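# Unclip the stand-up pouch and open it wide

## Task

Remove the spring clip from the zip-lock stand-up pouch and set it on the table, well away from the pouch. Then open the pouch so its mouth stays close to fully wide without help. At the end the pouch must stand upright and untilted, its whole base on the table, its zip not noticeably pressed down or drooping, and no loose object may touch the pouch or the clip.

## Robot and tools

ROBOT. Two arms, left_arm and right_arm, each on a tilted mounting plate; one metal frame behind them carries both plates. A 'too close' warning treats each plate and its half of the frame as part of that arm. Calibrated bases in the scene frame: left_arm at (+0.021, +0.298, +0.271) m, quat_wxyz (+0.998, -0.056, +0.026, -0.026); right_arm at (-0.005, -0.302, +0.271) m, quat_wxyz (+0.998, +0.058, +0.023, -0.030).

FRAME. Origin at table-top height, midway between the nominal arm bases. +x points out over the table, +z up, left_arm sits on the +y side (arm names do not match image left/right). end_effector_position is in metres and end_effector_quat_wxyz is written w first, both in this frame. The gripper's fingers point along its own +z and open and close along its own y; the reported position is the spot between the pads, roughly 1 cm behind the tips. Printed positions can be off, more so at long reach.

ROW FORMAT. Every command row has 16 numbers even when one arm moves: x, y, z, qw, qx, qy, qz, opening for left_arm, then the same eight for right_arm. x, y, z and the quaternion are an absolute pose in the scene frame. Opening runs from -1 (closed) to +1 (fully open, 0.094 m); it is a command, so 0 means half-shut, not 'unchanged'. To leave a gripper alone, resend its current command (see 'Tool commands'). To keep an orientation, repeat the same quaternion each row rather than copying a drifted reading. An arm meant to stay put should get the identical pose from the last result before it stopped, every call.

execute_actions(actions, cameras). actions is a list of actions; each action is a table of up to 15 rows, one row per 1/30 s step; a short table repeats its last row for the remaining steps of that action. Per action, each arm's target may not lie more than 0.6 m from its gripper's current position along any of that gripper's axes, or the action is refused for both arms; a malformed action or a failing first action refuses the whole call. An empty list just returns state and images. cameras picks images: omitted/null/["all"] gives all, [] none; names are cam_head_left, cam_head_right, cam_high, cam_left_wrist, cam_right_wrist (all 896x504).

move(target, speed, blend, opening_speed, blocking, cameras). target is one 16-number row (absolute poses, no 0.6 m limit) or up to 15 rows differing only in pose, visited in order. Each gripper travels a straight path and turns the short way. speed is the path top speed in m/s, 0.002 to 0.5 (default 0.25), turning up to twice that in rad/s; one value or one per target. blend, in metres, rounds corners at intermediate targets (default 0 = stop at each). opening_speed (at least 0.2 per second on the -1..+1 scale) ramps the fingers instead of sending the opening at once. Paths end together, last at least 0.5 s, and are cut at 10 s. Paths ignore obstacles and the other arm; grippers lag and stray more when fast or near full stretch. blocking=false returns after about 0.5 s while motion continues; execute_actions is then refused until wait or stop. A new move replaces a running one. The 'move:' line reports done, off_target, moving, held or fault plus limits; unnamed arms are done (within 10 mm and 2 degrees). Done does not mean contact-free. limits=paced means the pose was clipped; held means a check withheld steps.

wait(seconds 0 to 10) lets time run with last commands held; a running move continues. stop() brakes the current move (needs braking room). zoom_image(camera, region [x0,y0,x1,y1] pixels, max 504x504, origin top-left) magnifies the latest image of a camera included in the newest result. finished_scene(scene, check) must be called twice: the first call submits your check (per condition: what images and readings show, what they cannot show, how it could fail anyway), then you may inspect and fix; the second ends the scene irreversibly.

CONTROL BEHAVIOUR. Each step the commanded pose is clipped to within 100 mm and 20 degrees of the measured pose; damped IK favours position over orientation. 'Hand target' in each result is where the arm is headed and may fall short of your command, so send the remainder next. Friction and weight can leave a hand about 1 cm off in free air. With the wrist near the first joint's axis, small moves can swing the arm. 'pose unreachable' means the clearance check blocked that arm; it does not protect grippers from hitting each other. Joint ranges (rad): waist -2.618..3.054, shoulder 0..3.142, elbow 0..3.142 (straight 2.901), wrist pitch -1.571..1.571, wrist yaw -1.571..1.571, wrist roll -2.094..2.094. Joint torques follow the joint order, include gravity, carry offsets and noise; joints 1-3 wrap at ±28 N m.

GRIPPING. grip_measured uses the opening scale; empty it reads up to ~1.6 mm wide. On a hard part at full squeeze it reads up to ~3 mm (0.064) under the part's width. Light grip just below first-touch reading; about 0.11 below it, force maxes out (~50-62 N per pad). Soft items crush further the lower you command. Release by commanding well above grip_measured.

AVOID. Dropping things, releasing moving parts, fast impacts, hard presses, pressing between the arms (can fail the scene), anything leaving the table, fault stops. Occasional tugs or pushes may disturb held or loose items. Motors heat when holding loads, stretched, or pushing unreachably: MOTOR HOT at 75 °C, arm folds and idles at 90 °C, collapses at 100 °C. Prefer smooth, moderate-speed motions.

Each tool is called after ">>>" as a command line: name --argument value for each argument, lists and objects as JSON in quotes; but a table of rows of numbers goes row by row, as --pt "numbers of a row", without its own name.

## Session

>>> execute_actions --actions '[]'

Scene clock: 0.00 s.
left_arm: end_effector_position=(+0.6061, +0.2954, +0.0972) grip_measured=+1.000 end_effector_quat_wxyz=(+0.636, -0.293, +0.710, -0.078) | right_arm: end_effector_position=(+0.4022, -0.4491, +0.3829) grip_measured=+1.000 end_effector_quat_wxyz=(+0.159, +0.748, +0.624, -0.160)
Joint positions: left_arm=[-0.031 3.115 1.59 1.423 -0.364 -0.457 0.094] | right_arm=[-0.032 2.077 1.901 -1.339 0.567 1.654 0.094]
Joint velocities: left_arm=[0.002 0.002 -0.012 -0.022 -0.037 -0.081 0] | right_arm=[-0.002 -0.002 -0.012 -0.007 0.022 -0.022 0]
Joint torques (N m): no reading
Motor temperatures (°C): left_arm=[26 38 35 32 25 26 28] | right_arm=[26 38 35 31 24 24 23]
Heat: left arm: 38 °C; right arm: 38 °C.
Hand target: left_arm +0.6097, +0.2939, +0.1037; +0.641, -0.291, +0.706, -0.080 | right_arm +0.4023, -0.4510, +0.3898; +0.168, +0.747, +0.623, -0.161
Tool commands: left_gripper/opening=+1.0 right_gripper/opening=+1.0

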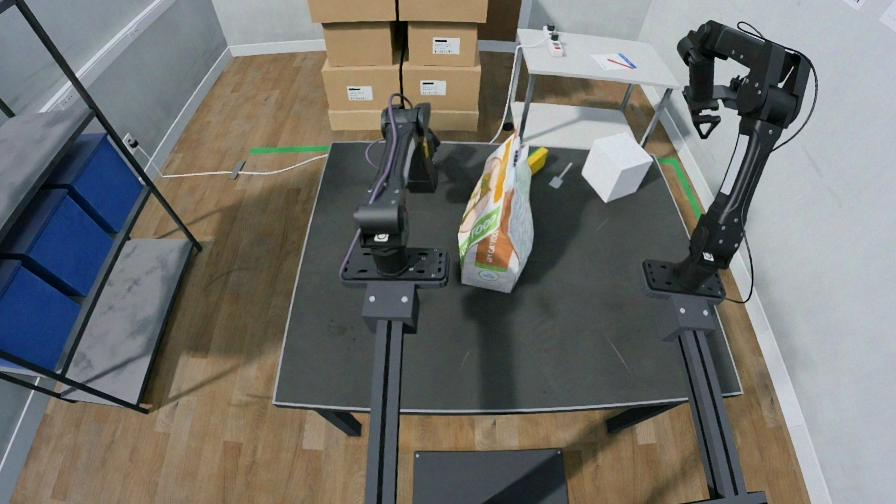

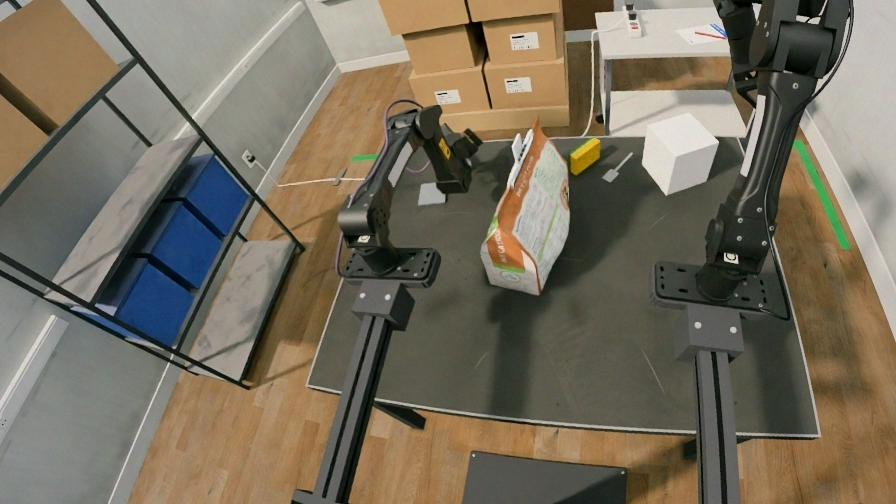

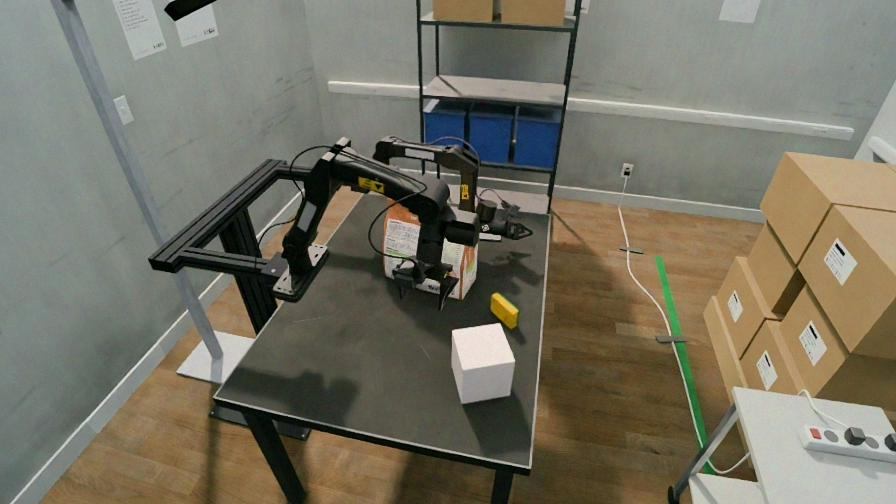

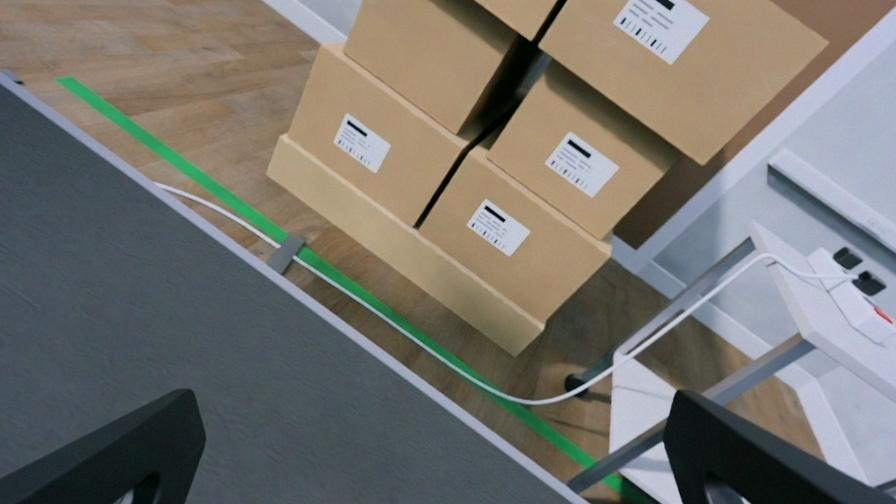

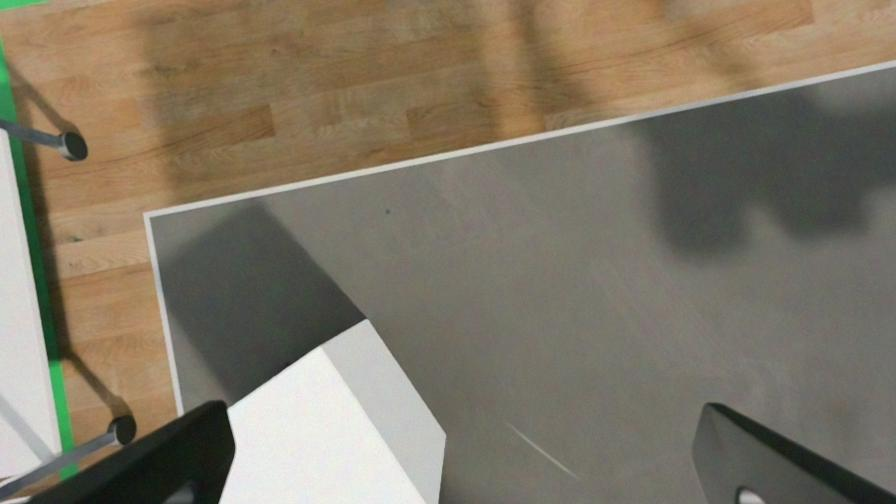

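>>> zoom_image --camera "cam_head_right" --region '[460, 100, 640, 310]'

>>> zoom_image --camera "cam_head_left" --region '[420, 110, 580, 310]'

>>> zoom_image --camera "cam_high" --region '[350, 150, 560, 340]'

Scaled by 2.400 from the camera's 896x504 image, which has a finer 1280x720 frame.

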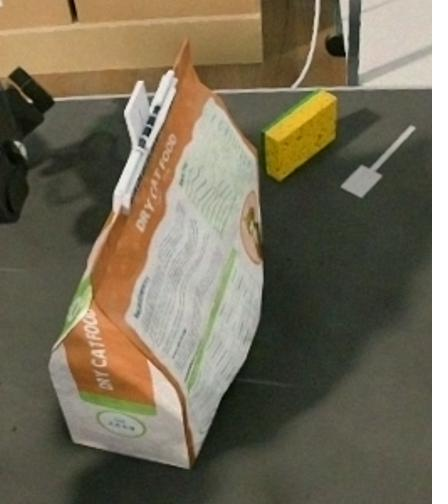

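Scaled by 2.520 from the camera's 896x504 image, which has a finer 1280x720 frame.

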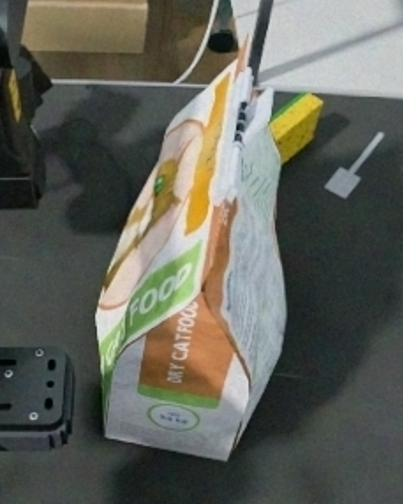

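Scaled by 2.400 from the camera's 896x504 image, which has a finer 1280x720 frame.

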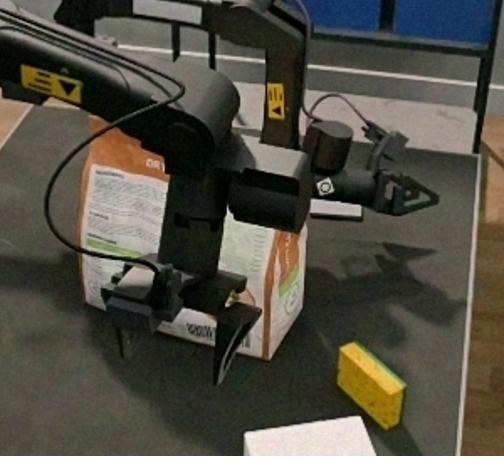

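>>> move --pt "0.6097 0.2939 0.1037 0.641 -0.291 0.706 -0.080 1 0.33 -0.40 0.45 0.25 0.35 0.88 -0.17 1" --pt "0.6097 0.2939 0.1037 0.641 -0.291 0.706 -0.080 1 0.30 -0.15 0.50 0.25 0.03 0.968 0 1" --speed 0.2 --blend 0.03

Scene clock: 5.50 s.
left_arm: end_effector_position=(+0.6061, +0.2954, +0.0972) grip_measured=+1.000 end_effector_quat_wxyz=(+0.636, -0.293, +0.710, -0.078) | right_arm: end_effector_position=(+0.2939, -0.1543, +0.4964) grip_measured=+1.000 end_effector_quat_wxyz=(+0.251, +0.035, +0.967, -0.002)
Joint positions: left_arm=[-0.031 3.115 1.59 1.423 -0.364 -0.457 0.094] | right_arm=[0.841 1.524 1.498 -1.218 0.473 0.744 0.094]
Joint velocities: left_arm=[-0.007 -0.012 -0.002 -0.022 -0.051 -0.037 0] | right_arm=[0.007 -0.007 -0.012 -0.066 -0.022 0.007 0]
Joint torques (N m): left_arm=[-1.68 -13.34 3.23 2.25 0.02 0.04] | right_arm=[0.95 -5.59 9.07 0.88 0.18 -0.02]
Motor temperatures (°C): left_arm=[26 41 35 33 25 26 28] | right_arm=[26 40 36 31 24 24 23]
Heat: left arm: 41 °C; right arm: 40 °C.
Hand target: left_arm +0.6097, +0.2939, +0.1037; +0.641, -0.291, +0.706, -0.080 | right_arm +0.2949, -0.1513, +0.5004; +0.252, +0.030, +0.967, -0.001
Off the commanded pose: left_arm 0.008 m, 1 deg | right_arm 0.008 m, 1 deg.
move: done

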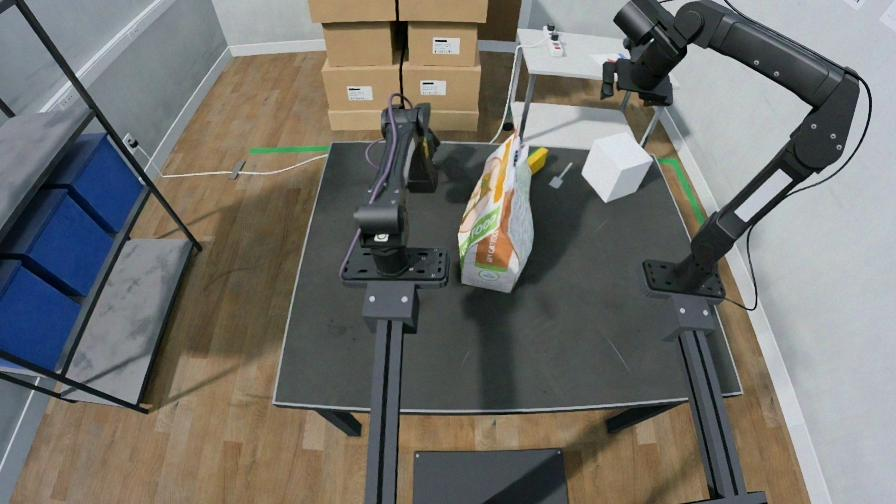

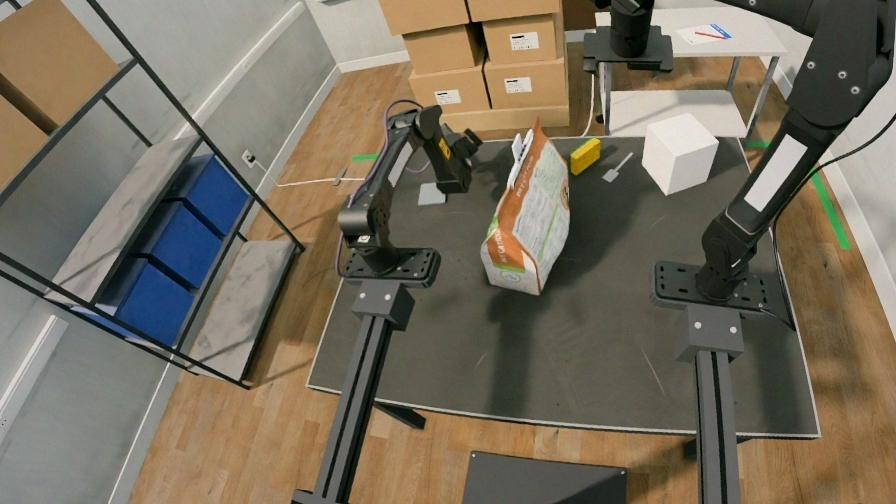

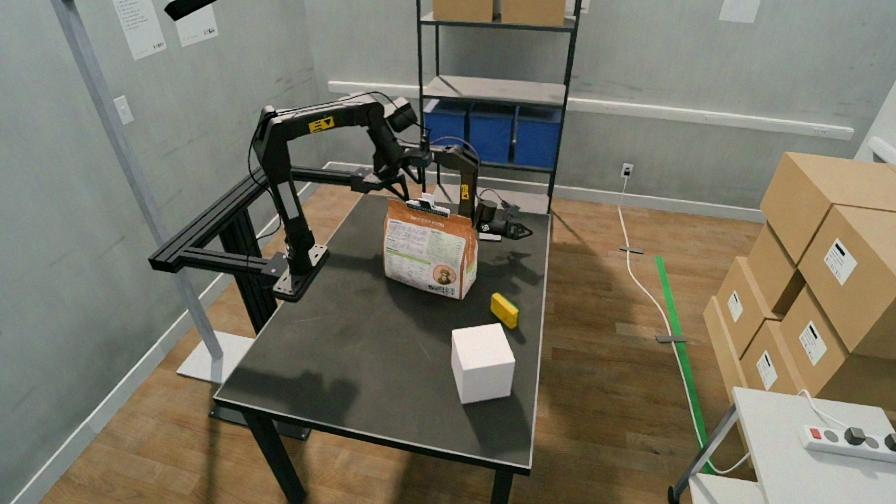

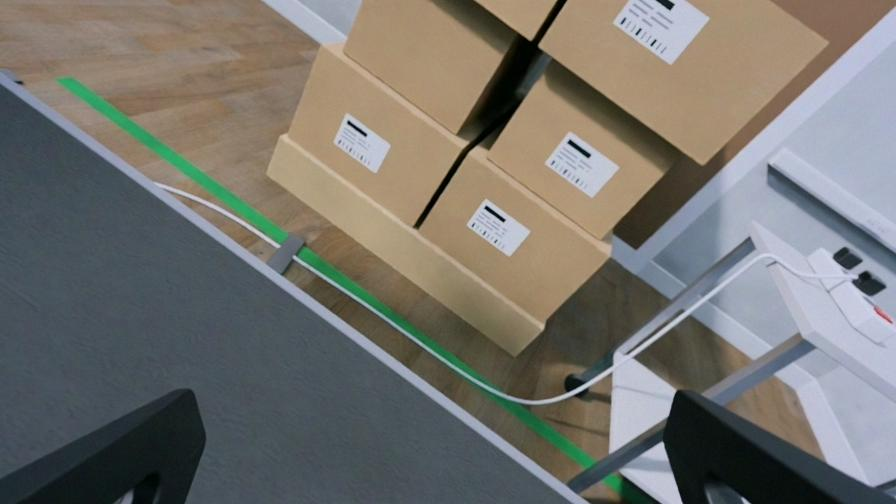

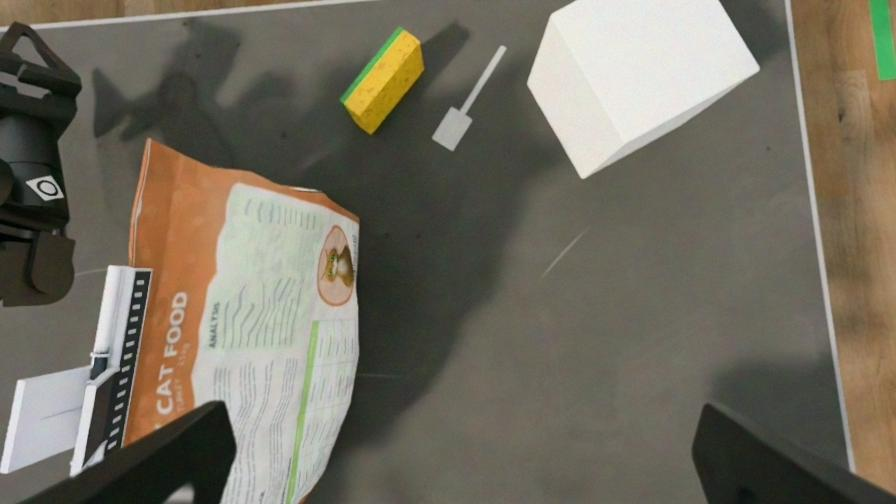

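>>> move --target '[0.6097,0.2939,0.1037,0.641,-0.291,0.706,-0.080,1,0.28,0.02,0.51,0.25,0.03,0.968,0,1]' --speed 0.2

>>> zoom_image --camera "cam_high" --region '[350, 150, 560, 340]'

Scene clock: 7.63 s.
left_arm: end_effector_position=(+0.6061, +0.2954, +0.0972) grip_measured=+1.000 end_effector_quat_wxyz=(+0.636, -0.293, +0.710, -0.078) | right_arm: end_effector_position=(+0.2728, +0.0199, +0.5099) grip_measured=+1.000 end_effector_quat_wxyz=(+0.243, +0.028, +0.969, +0.011)
Joint positions: left_arm=[-0.031 3.115 1.59 1.423 -0.364 -0.457 0.094] | right_arm=[1.177 2.124 2.247 -1.533 0.523 1.101 0.094]
Joint velocities: left_arm=[0.002 -0.012 -0.012 0.037 -0.022 -0.022 0] | right_arm=[-0.022 -0.002 0.012 0.007 -0.007 -0.037 0]
Joint torques (N m): left_arm=[-1.68 -13.35 3.25 2.25 0.03 0.02] | right_arm=[0.8 -9.99 8.35 0.59 0.45 0.06]
Motor temperatures (°C): left_arm=[26 42 35 34 25 26 28] | right_arm=[26 40 36 31 24 24 23]
Heat: left arm: 42 °C; right arm: 40 °C.
Hand target: left_arm +0.6097, +0.2939, +0.1037; +0.641, -0.291, +0.706, -0.080 | right_arm +0.2767, +0.0196, +0.5093; +0.251, +0.030, +0.967, +0.001
Off the commanded pose: left_arm 0.008 m, 1 deg | right_arm 0.007 m, 1 deg.
move: done

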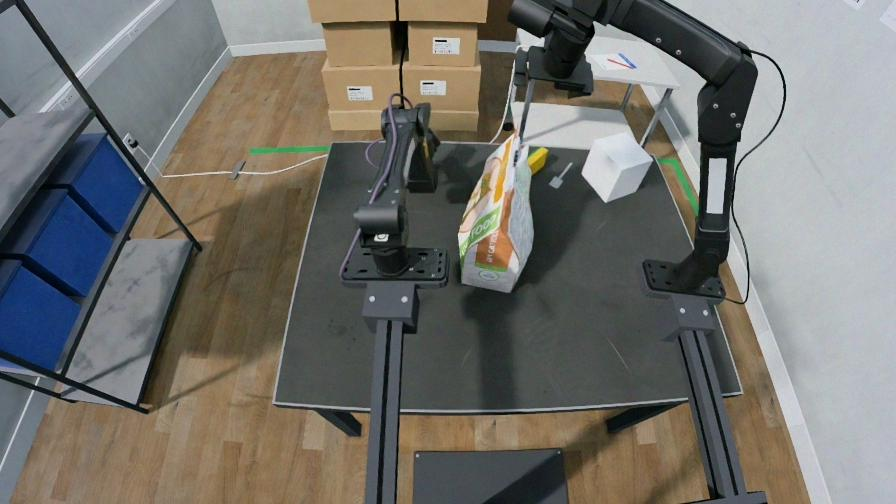

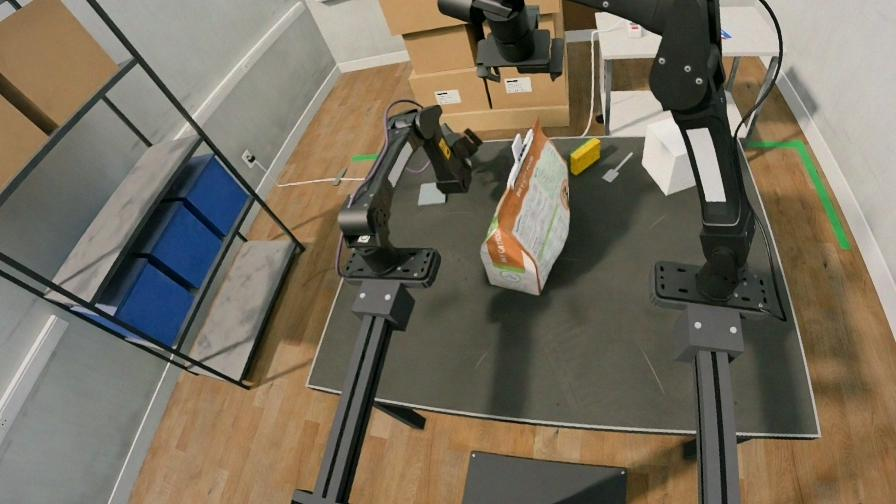

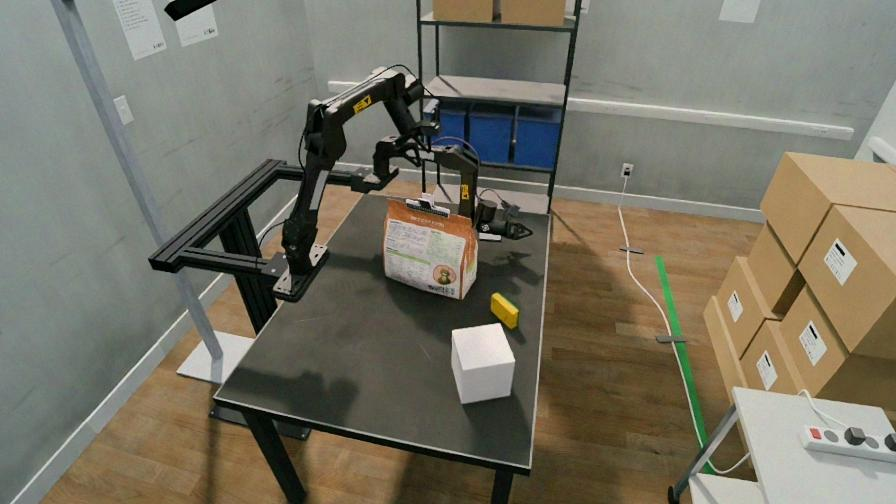

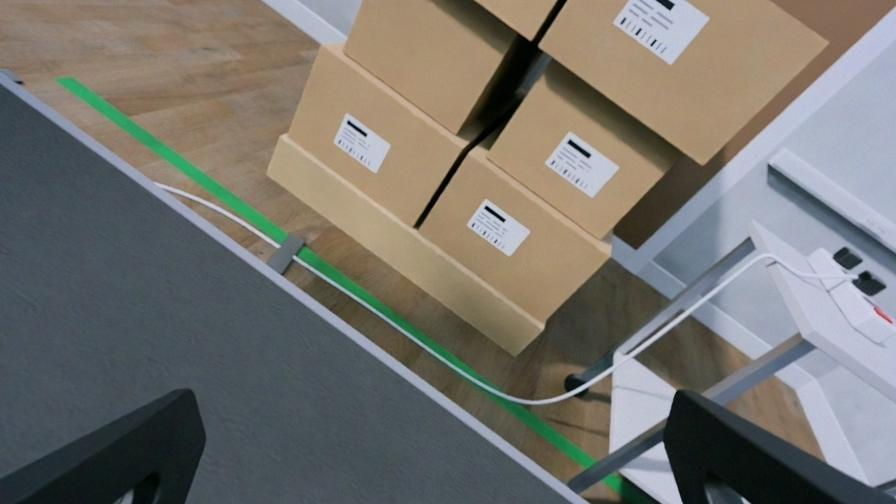

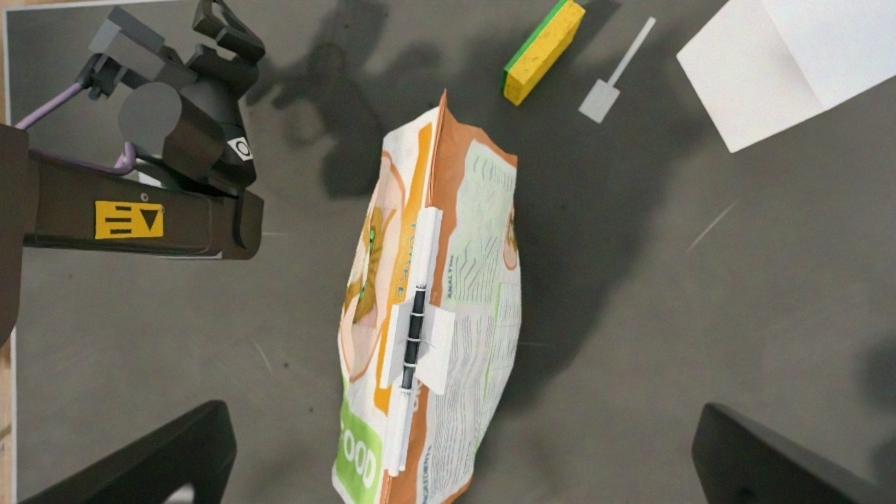

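Scaled by 2.400 from the camera's 896x504 image, which has a finer 1280x720 frame.

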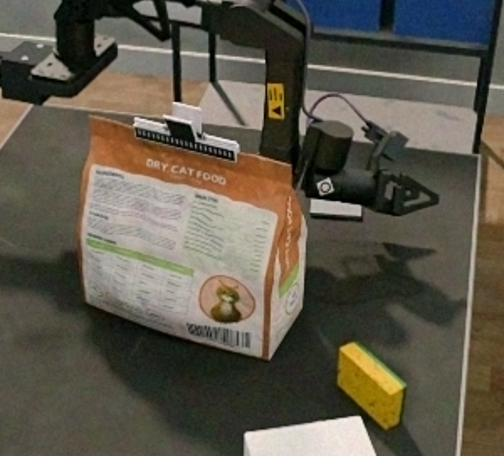

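>>> move --target '[0.6097,0.2939,0.1037,0.641,-0.291,0.706,-0.080,1,0.275,0.038,0.44,0.174,0.069,0.982,-0.012,1]' --speed 0.12 --cameras '["cam_right_wrist","cam_high"]'

Scene clock: 10.27 s.
left_arm: end_effector_position=(+0.6061, +0.2954, +0.0972) grip_measured=+1.000 end_effector_quat_wxyz=(+0.636, -0.293, +0.710, -0.078) | right_arm: end_effector_position=(+0.2735, +0.0369, +0.4487) grip_measured=+1.000 end_effector_quat_wxyz=(+0.177, +0.066, +0.982, -0.005)
Joint positions: left_arm=[-0.031 3.115 1.59 1.423 -0.364 -0.457 0.094] | right_arm=[1.143 2.235 2.213 -1.487 0.421 1.185 0.094]
Joint velocities: left_arm=[0.012 -0.012 -0.007 -0.051 -0.037 -0.007 0] | right_arm=[0.002 0.007 0.002 -0.066 -0.022 0.081 0]
Joint torques (N m): left_arm=[-1.7 -13.37 3.23 2.25 0.03 0.03] | right_arm=[0.65 -11.45 5.89 0.62 0.16 0.08]
Motor temperatures (°C): left_arm=[26 43 35 34 25 26 28] | right_arm=[26 40 36 31 24 24 23]
Heat: left arm: 43 °C; right arm: 40 °C.
Hand target: left_arm +0.6097, +0.2939, +0.1037; +0.641, -0.291, +0.706, -0.080 | right_arm +0.2748, +0.0381, +0.4400; +0.174, +0.069, +0.982, -0.012
Off the commanded pose: left_arm 0.008 m, 1 deg | right_arm 0.009 m, 1 deg.
move: done
Images, in order (width x height): cam_high 896x504, cam_right_wrist 896x504.

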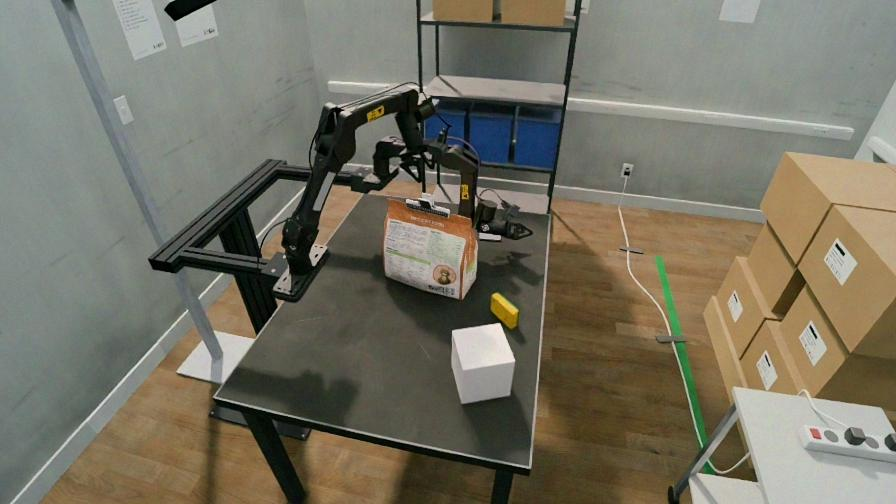

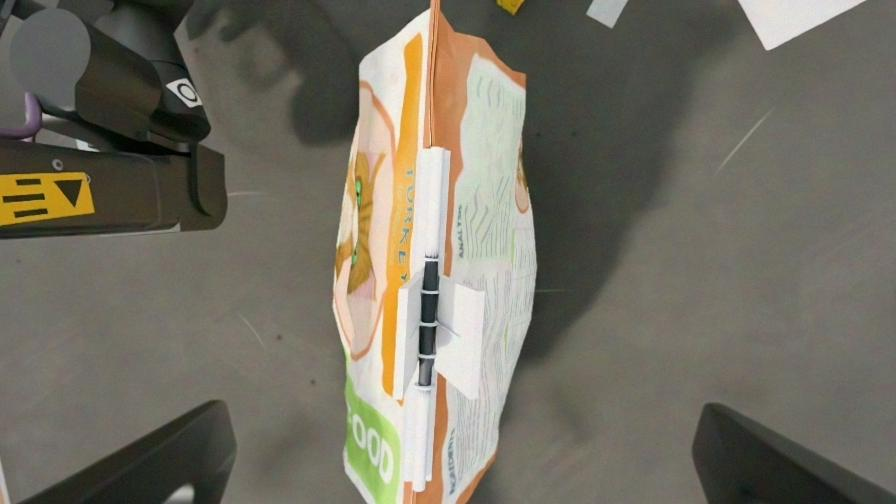

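>>> move --target '[0.6097,0.2939,0.1037,0.641,-0.291,0.706,-0.080,1,0.277,0.0435,0.349,0.174,0.069,0.982,-0.012,1]' --speed 0.07 --cameras '["cam_right_wrist","cam_high","cam_head_right"]'

>>> zoom_image --camera "cam_high" --region '[370, 150, 510, 280]'

>>> zoom_image --camera "cam_head_right" --region '[460, 60, 640, 250]'

Scene clock: 12.90 s.
left_arm: end_effector_position=(+0.6061, +0.2954, +0.0972) grip_measured=+1.000 end_effector_quat_wxyz=(+0.636, -0.293, +0.710, -0.078) | right_arm: end_effector_position=(+0.2763, +0.0457, +0.3540) grip_measured=+1.000 end_effector_quat_wxyz=(+0.175, +0.070, +0.982, -0.008)
Joint positions: left_arm=[-0.031 3.115 1.59 1.423 -0.364 -0.457 0.094] | right_arm=[1.126 2.235 1.835 -1.111 0.419 1.176 0.094]
Joint velocities: left_arm=[-0.002 0.012 0.002 0.11 0.081 0.022 0] | right_arm=[-0.007 0.002 0.002 -0.081 -0.051 -0.066 0]
Joint torques (N m): left_arm=[-1.7 -13.37 3.23 2.25 0.03 0.03] | right_arm=[0.61 -12.72 5.94 0.6 0.17 -0.02]
Motor temperatures (°C): left_arm=[26 44 35 34 25 26 28] | right_arm=[26 41 36 31 24 24 23]
Heat: left arm: 44 °C; right arm: 41 °C.
Hand target: left_arm +0.6097, +0.2939, +0.1037; +0.641, -0.291, +0.706, -0.080 | right_arm +0.2773, +0.0442, +0.3492; +0.174, +0.069, +0.982, -0.012
Off the commanded pose: left_arm 0.008 m, 1 deg | right_arm 0.006 m, 0 deg.
move: done
Images, in order (width x height): cam_head_right 896x504, cam_high 896x504, cam_right_wrist 896x504.

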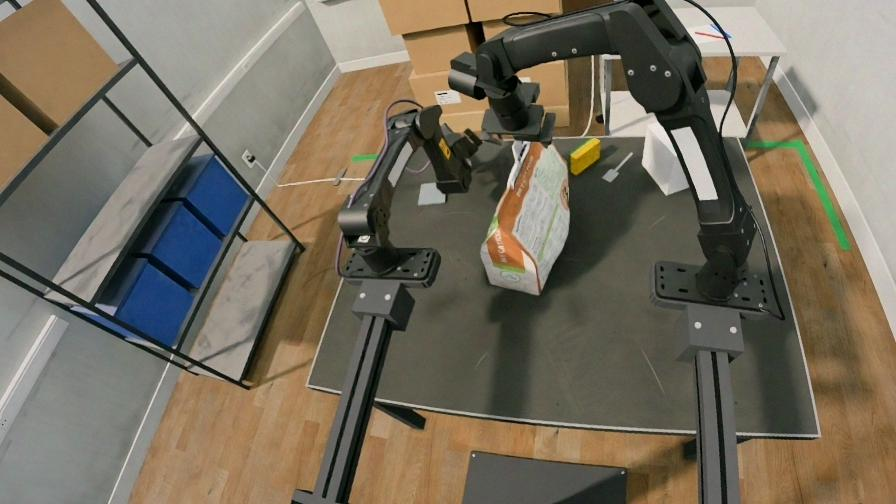

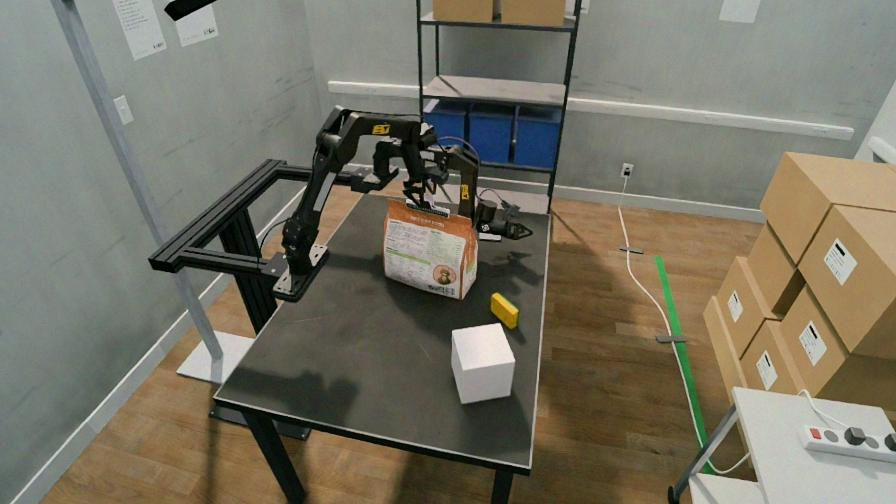

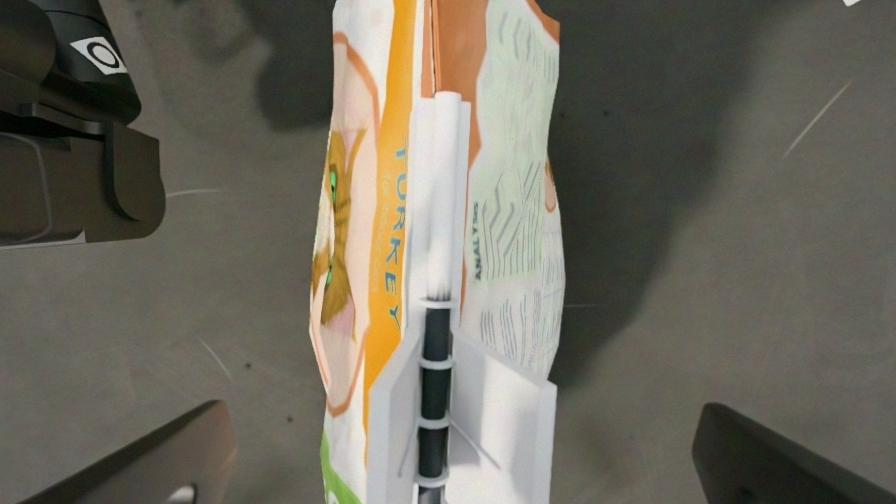

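Scaled by 3.600 from the camera's 896x504 image, which has a finer 1280x720 frame.

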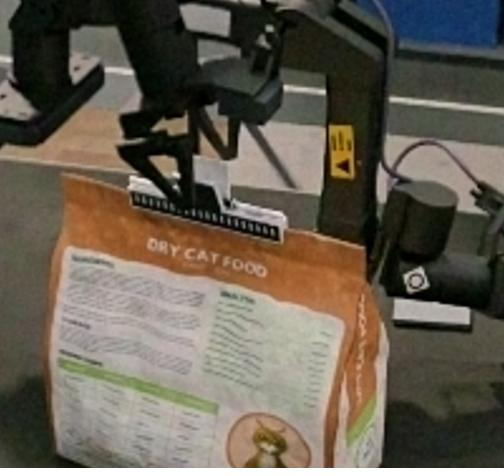

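Scaled by 2.653 from the camera's 896x504 image, which has a finer 1280x720 frame.

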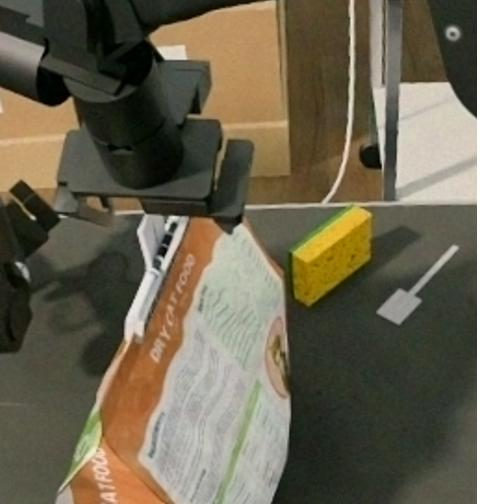

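>>> move --target '[0.6097,0.2939,0.1037,0.641,-0.291,0.706,-0.080,1,0.268,0.0435,0.349,0.174,0.069,0.982,-0.012,1]' --speed 0.05 --cameras '["cam_right_wrist"]'

>>> move --target '[0.6097,0.2939,0.1037,0.641,-0.291,0.706,-0.080,1,0.268,0.0435,0.349,0.174,0.069,0.982,-0.012,-0.85]' --opening_speed 0.5 --cameras '["cam_right_wrist","cam_head_right"]'

Scene clock: 14.10 s.
left_arm: end_effector_position=(+0.6061, +0.2954, +0.0972) grip_measured=+1.000 end_effector_quat_wxyz=(+0.636, -0.293, +0.710, -0.078) | right_arm: end_effector_position=(+0.2708, +0.0412, +0.3453) grip_measured=+1.000 end_effector_quat_wxyz=(+0.170, +0.069, +0.983, -0.018)
Joint positions: left_arm=[-0.031 3.115 1.59 1.423 -0.364 -0.457 0.094] | right_arm=[1.13 2.235 1.803 -1.104 0.419 1.185 0.094]
Joint velocities: left_arm=[-0.017 -0.002 0.002 0.022 -0.007 0.022 0] | right_arm=[0.002 -0.002 0.017 -0.022 -0.11 0.051 0]
Joint torques (N m): left_arm=[-1.68 -13.35 3.22 2.26 0.02 0.02] | right_arm=[1.61 -14.19 5.82 0.54 0.18 0.08]
Motor temperatures (°C): left_arm=[26 44 35 34 25 26 28] | right_arm=[26 41 36 31 24 24 23]
Heat: left arm: 44 °C; right arm: 41 °C.
Hand target: left_arm +0.6097, +0.2939, +0.1037; +0.641, -0.291, +0.706, -0.080 | right_arm +0.2682, +0.0434, +0.3490; +0.174, +0.069, +0.982, -0.012
Off the commanded pose: left_arm 0.008 m, 1 deg | right_arm 0.005 m, 1 deg.
move: done
Images, in order (width x height): cam_right_wrist 896x504.

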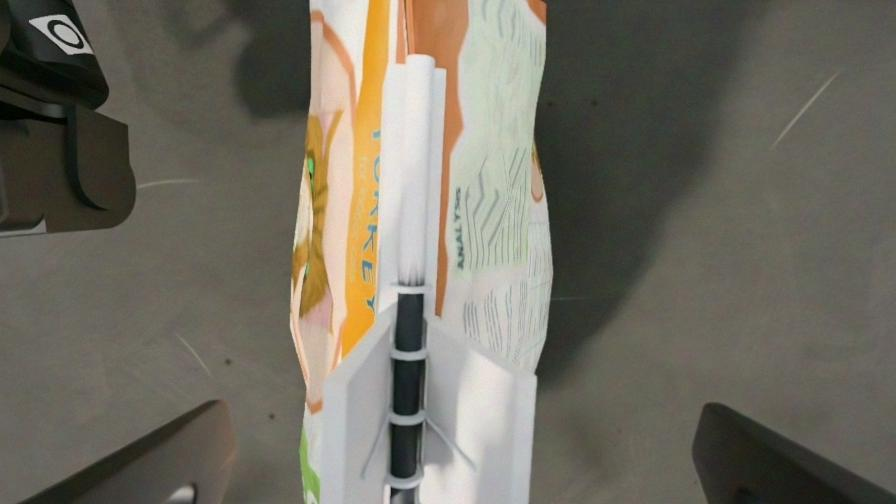

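Scene clock: 18.53 s.
left_arm: end_effector_position=(+0.6061, +0.2954, +0.0972) grip_measured=+1.000 end_effector_quat_wxyz=(+0.636, -0.293, +0.710, -0.078) | right_arm: end_effector_position=(+0.2713, +0.0428, +0.3454) grip_measured=-0.622 end_effector_quat_wxyz=(+0.171, +0.071, +0.983, -0.015)
Joint positions: left_arm=[-0.031 3.115 1.59 1.423 -0.364 -0.457 0.094] | right_arm=[1.13 2.235 1.803 -1.098 0.417 1.188 0.018]
Joint velocities: left_arm=[-0.007 -0.022 0.007 0.022 0.081 -0.081 0] | right_arm=[0.002 -0.007 -0.002 -0.007 -0.037 -0.022 0]
Joint torques (N m): left_arm=[-1.72 -13.31 3.23 2.25 0.02 0.03] | right_arm=[1.65 -14.23 5.86 0.5 0.2 0.06]
Motor temperatures (°C): left_arm=[26 46 35 35 25 26 28] | right_arm=[26 42 36 30 24 24 23]
Heat: left arm: 46 °C; right arm: 42 °C.
Hand target: left_arm +0.6097, +0.2939, +0.1037; +0.641, -0.291, +0.706, -0.080 | right_arm +0.2680, +0.0435, +0.3490; +0.174, +0.069, +0.982, -0.012
Off the commanded pose: left_arm 0.008 m, 1 deg | right_arm 0.005 m, 1 deg.
move: done
Images, in order (width x height): cam_head_right 896x504, cam_right_wrist 896x504.

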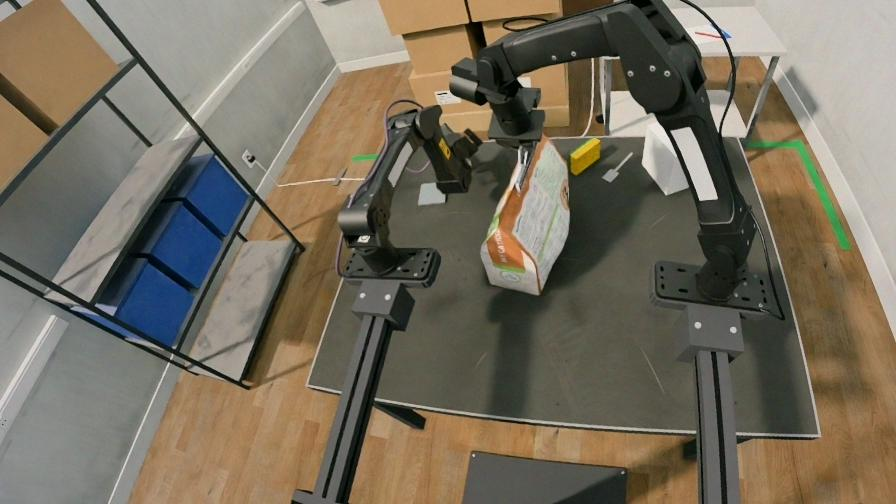

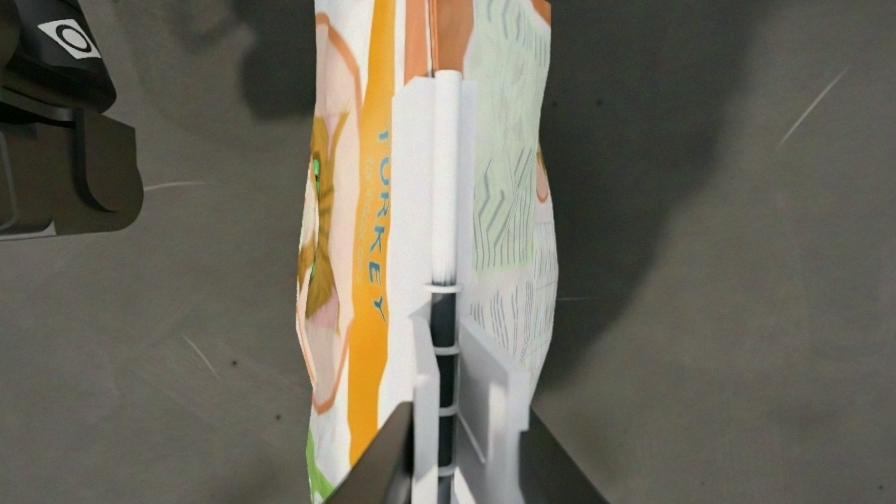

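>>> move --target '[0.6097,0.2939,0.1037,0.641,-0.291,0.706,-0.080,1,0.268,0.0435,0.47,0.174,0.069,0.982,-0.012,-0.9]' --speed 0.08

Scene clock: 20.80 s.
left_arm: end_effector_position=(+0.6061, +0.2954, +0.0972) grip_measured=+1.000 end_effector_quat_wxyz=(+0.636, -0.293, +0.710, -0.078) | right_arm: end_effector_position=(+0.2689, +0.0394, +0.4697) grip_measured=-0.625 end_effector_quat_wxyz=(+0.179, +0.072, +0.981, +0.006)
Joint positions: left_arm=[-0.031 3.115 1.59 1.423 -0.364 -0.457 0.094] | right_arm=[1.158 2.253 2.326 -1.568 0.417 1.206 0.018]
Joint velocities: left_arm=[0.002 -0.007 0.007 0.007 0.051 0.022 0] | right_arm=[0.002 -0.002 0.002 -0.037 0.007 0.007 -0.001]
Joint torques (N m): left_arm=[-1.7 -13.33 3.23 2.26 0.04 0.02] | right_arm=[1.62 -11.59 8.24 0.44 0.24 0.02]
Motor temperatures (°C): left_arm=[26 46 35 35 25 26 28] | right_arm=[26 43 36 30 24 24 24]
Heat: left arm: 46 °C; right arm: 43 °C.
Hand target: left_arm +0.6097, +0.2939, +0.1037; +0.641, -0.291, +0.706, -0.080 | right_arm +0.2671, +0.0423, +0.4695; +0.182, +0.066, +0.981, +0.002
Off the commanded pose: left_arm 0.008 m, 1 deg | right_arm 0.004 m, 2 deg.
joint sent to its limit (right arm) — joint 4 (wrist pitch), lower limit. The joint targets still meet the commanded pose.
move: done

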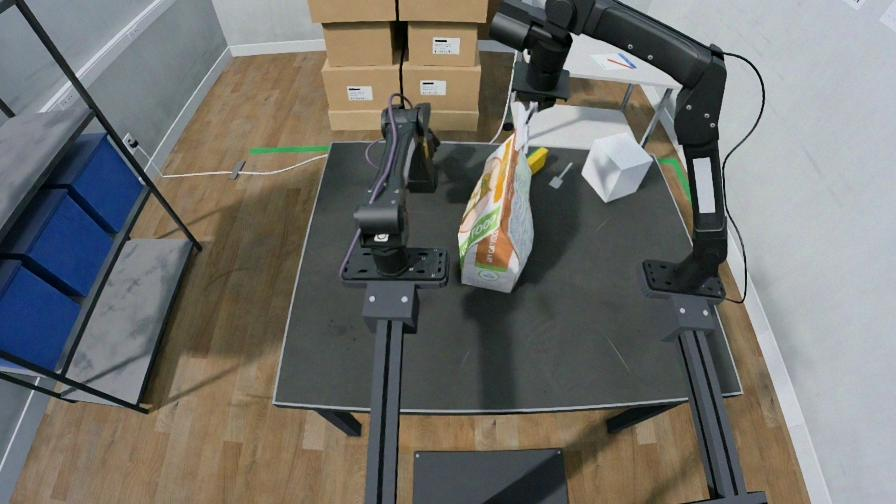

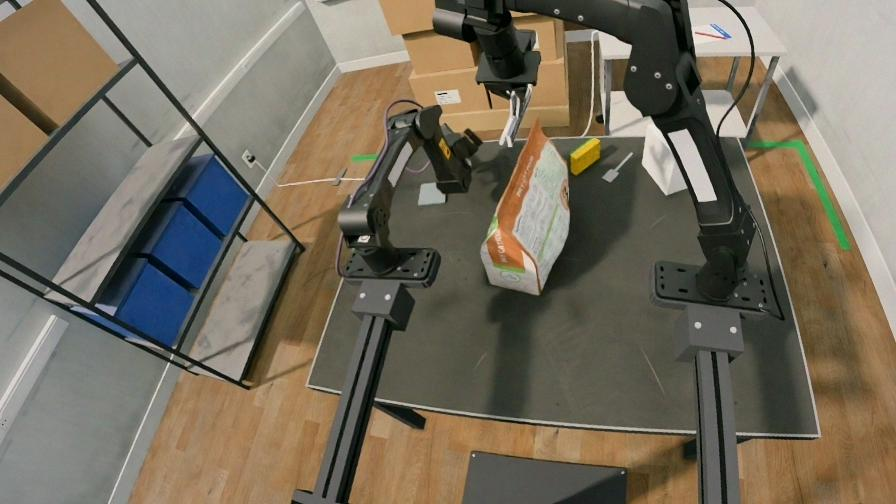

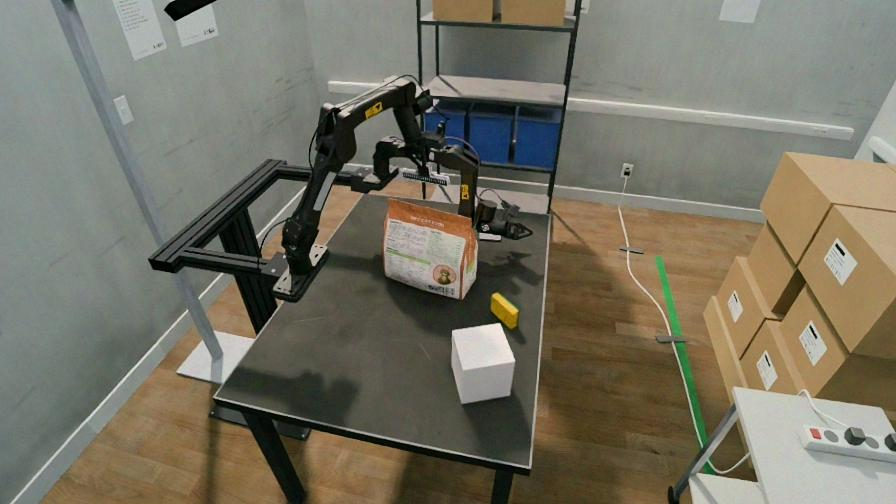

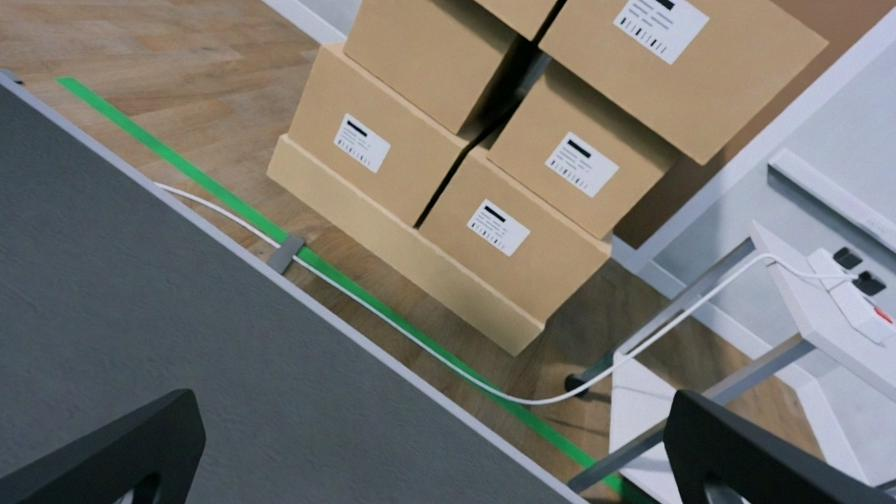

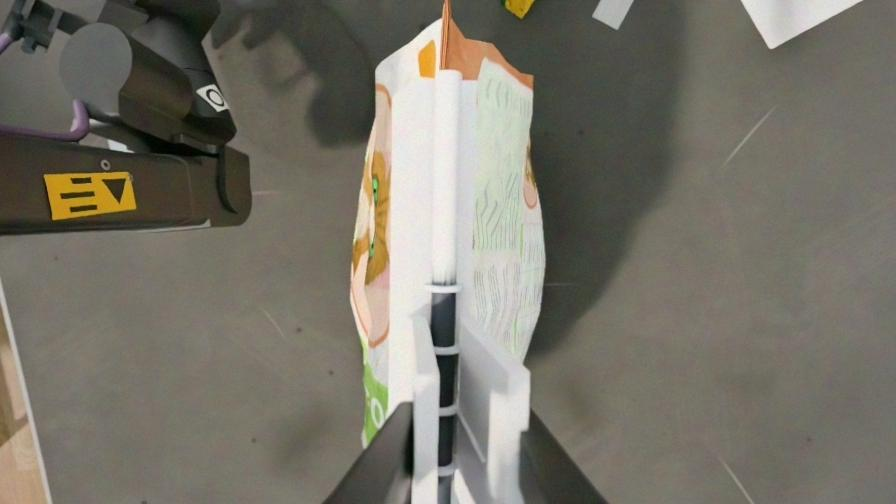

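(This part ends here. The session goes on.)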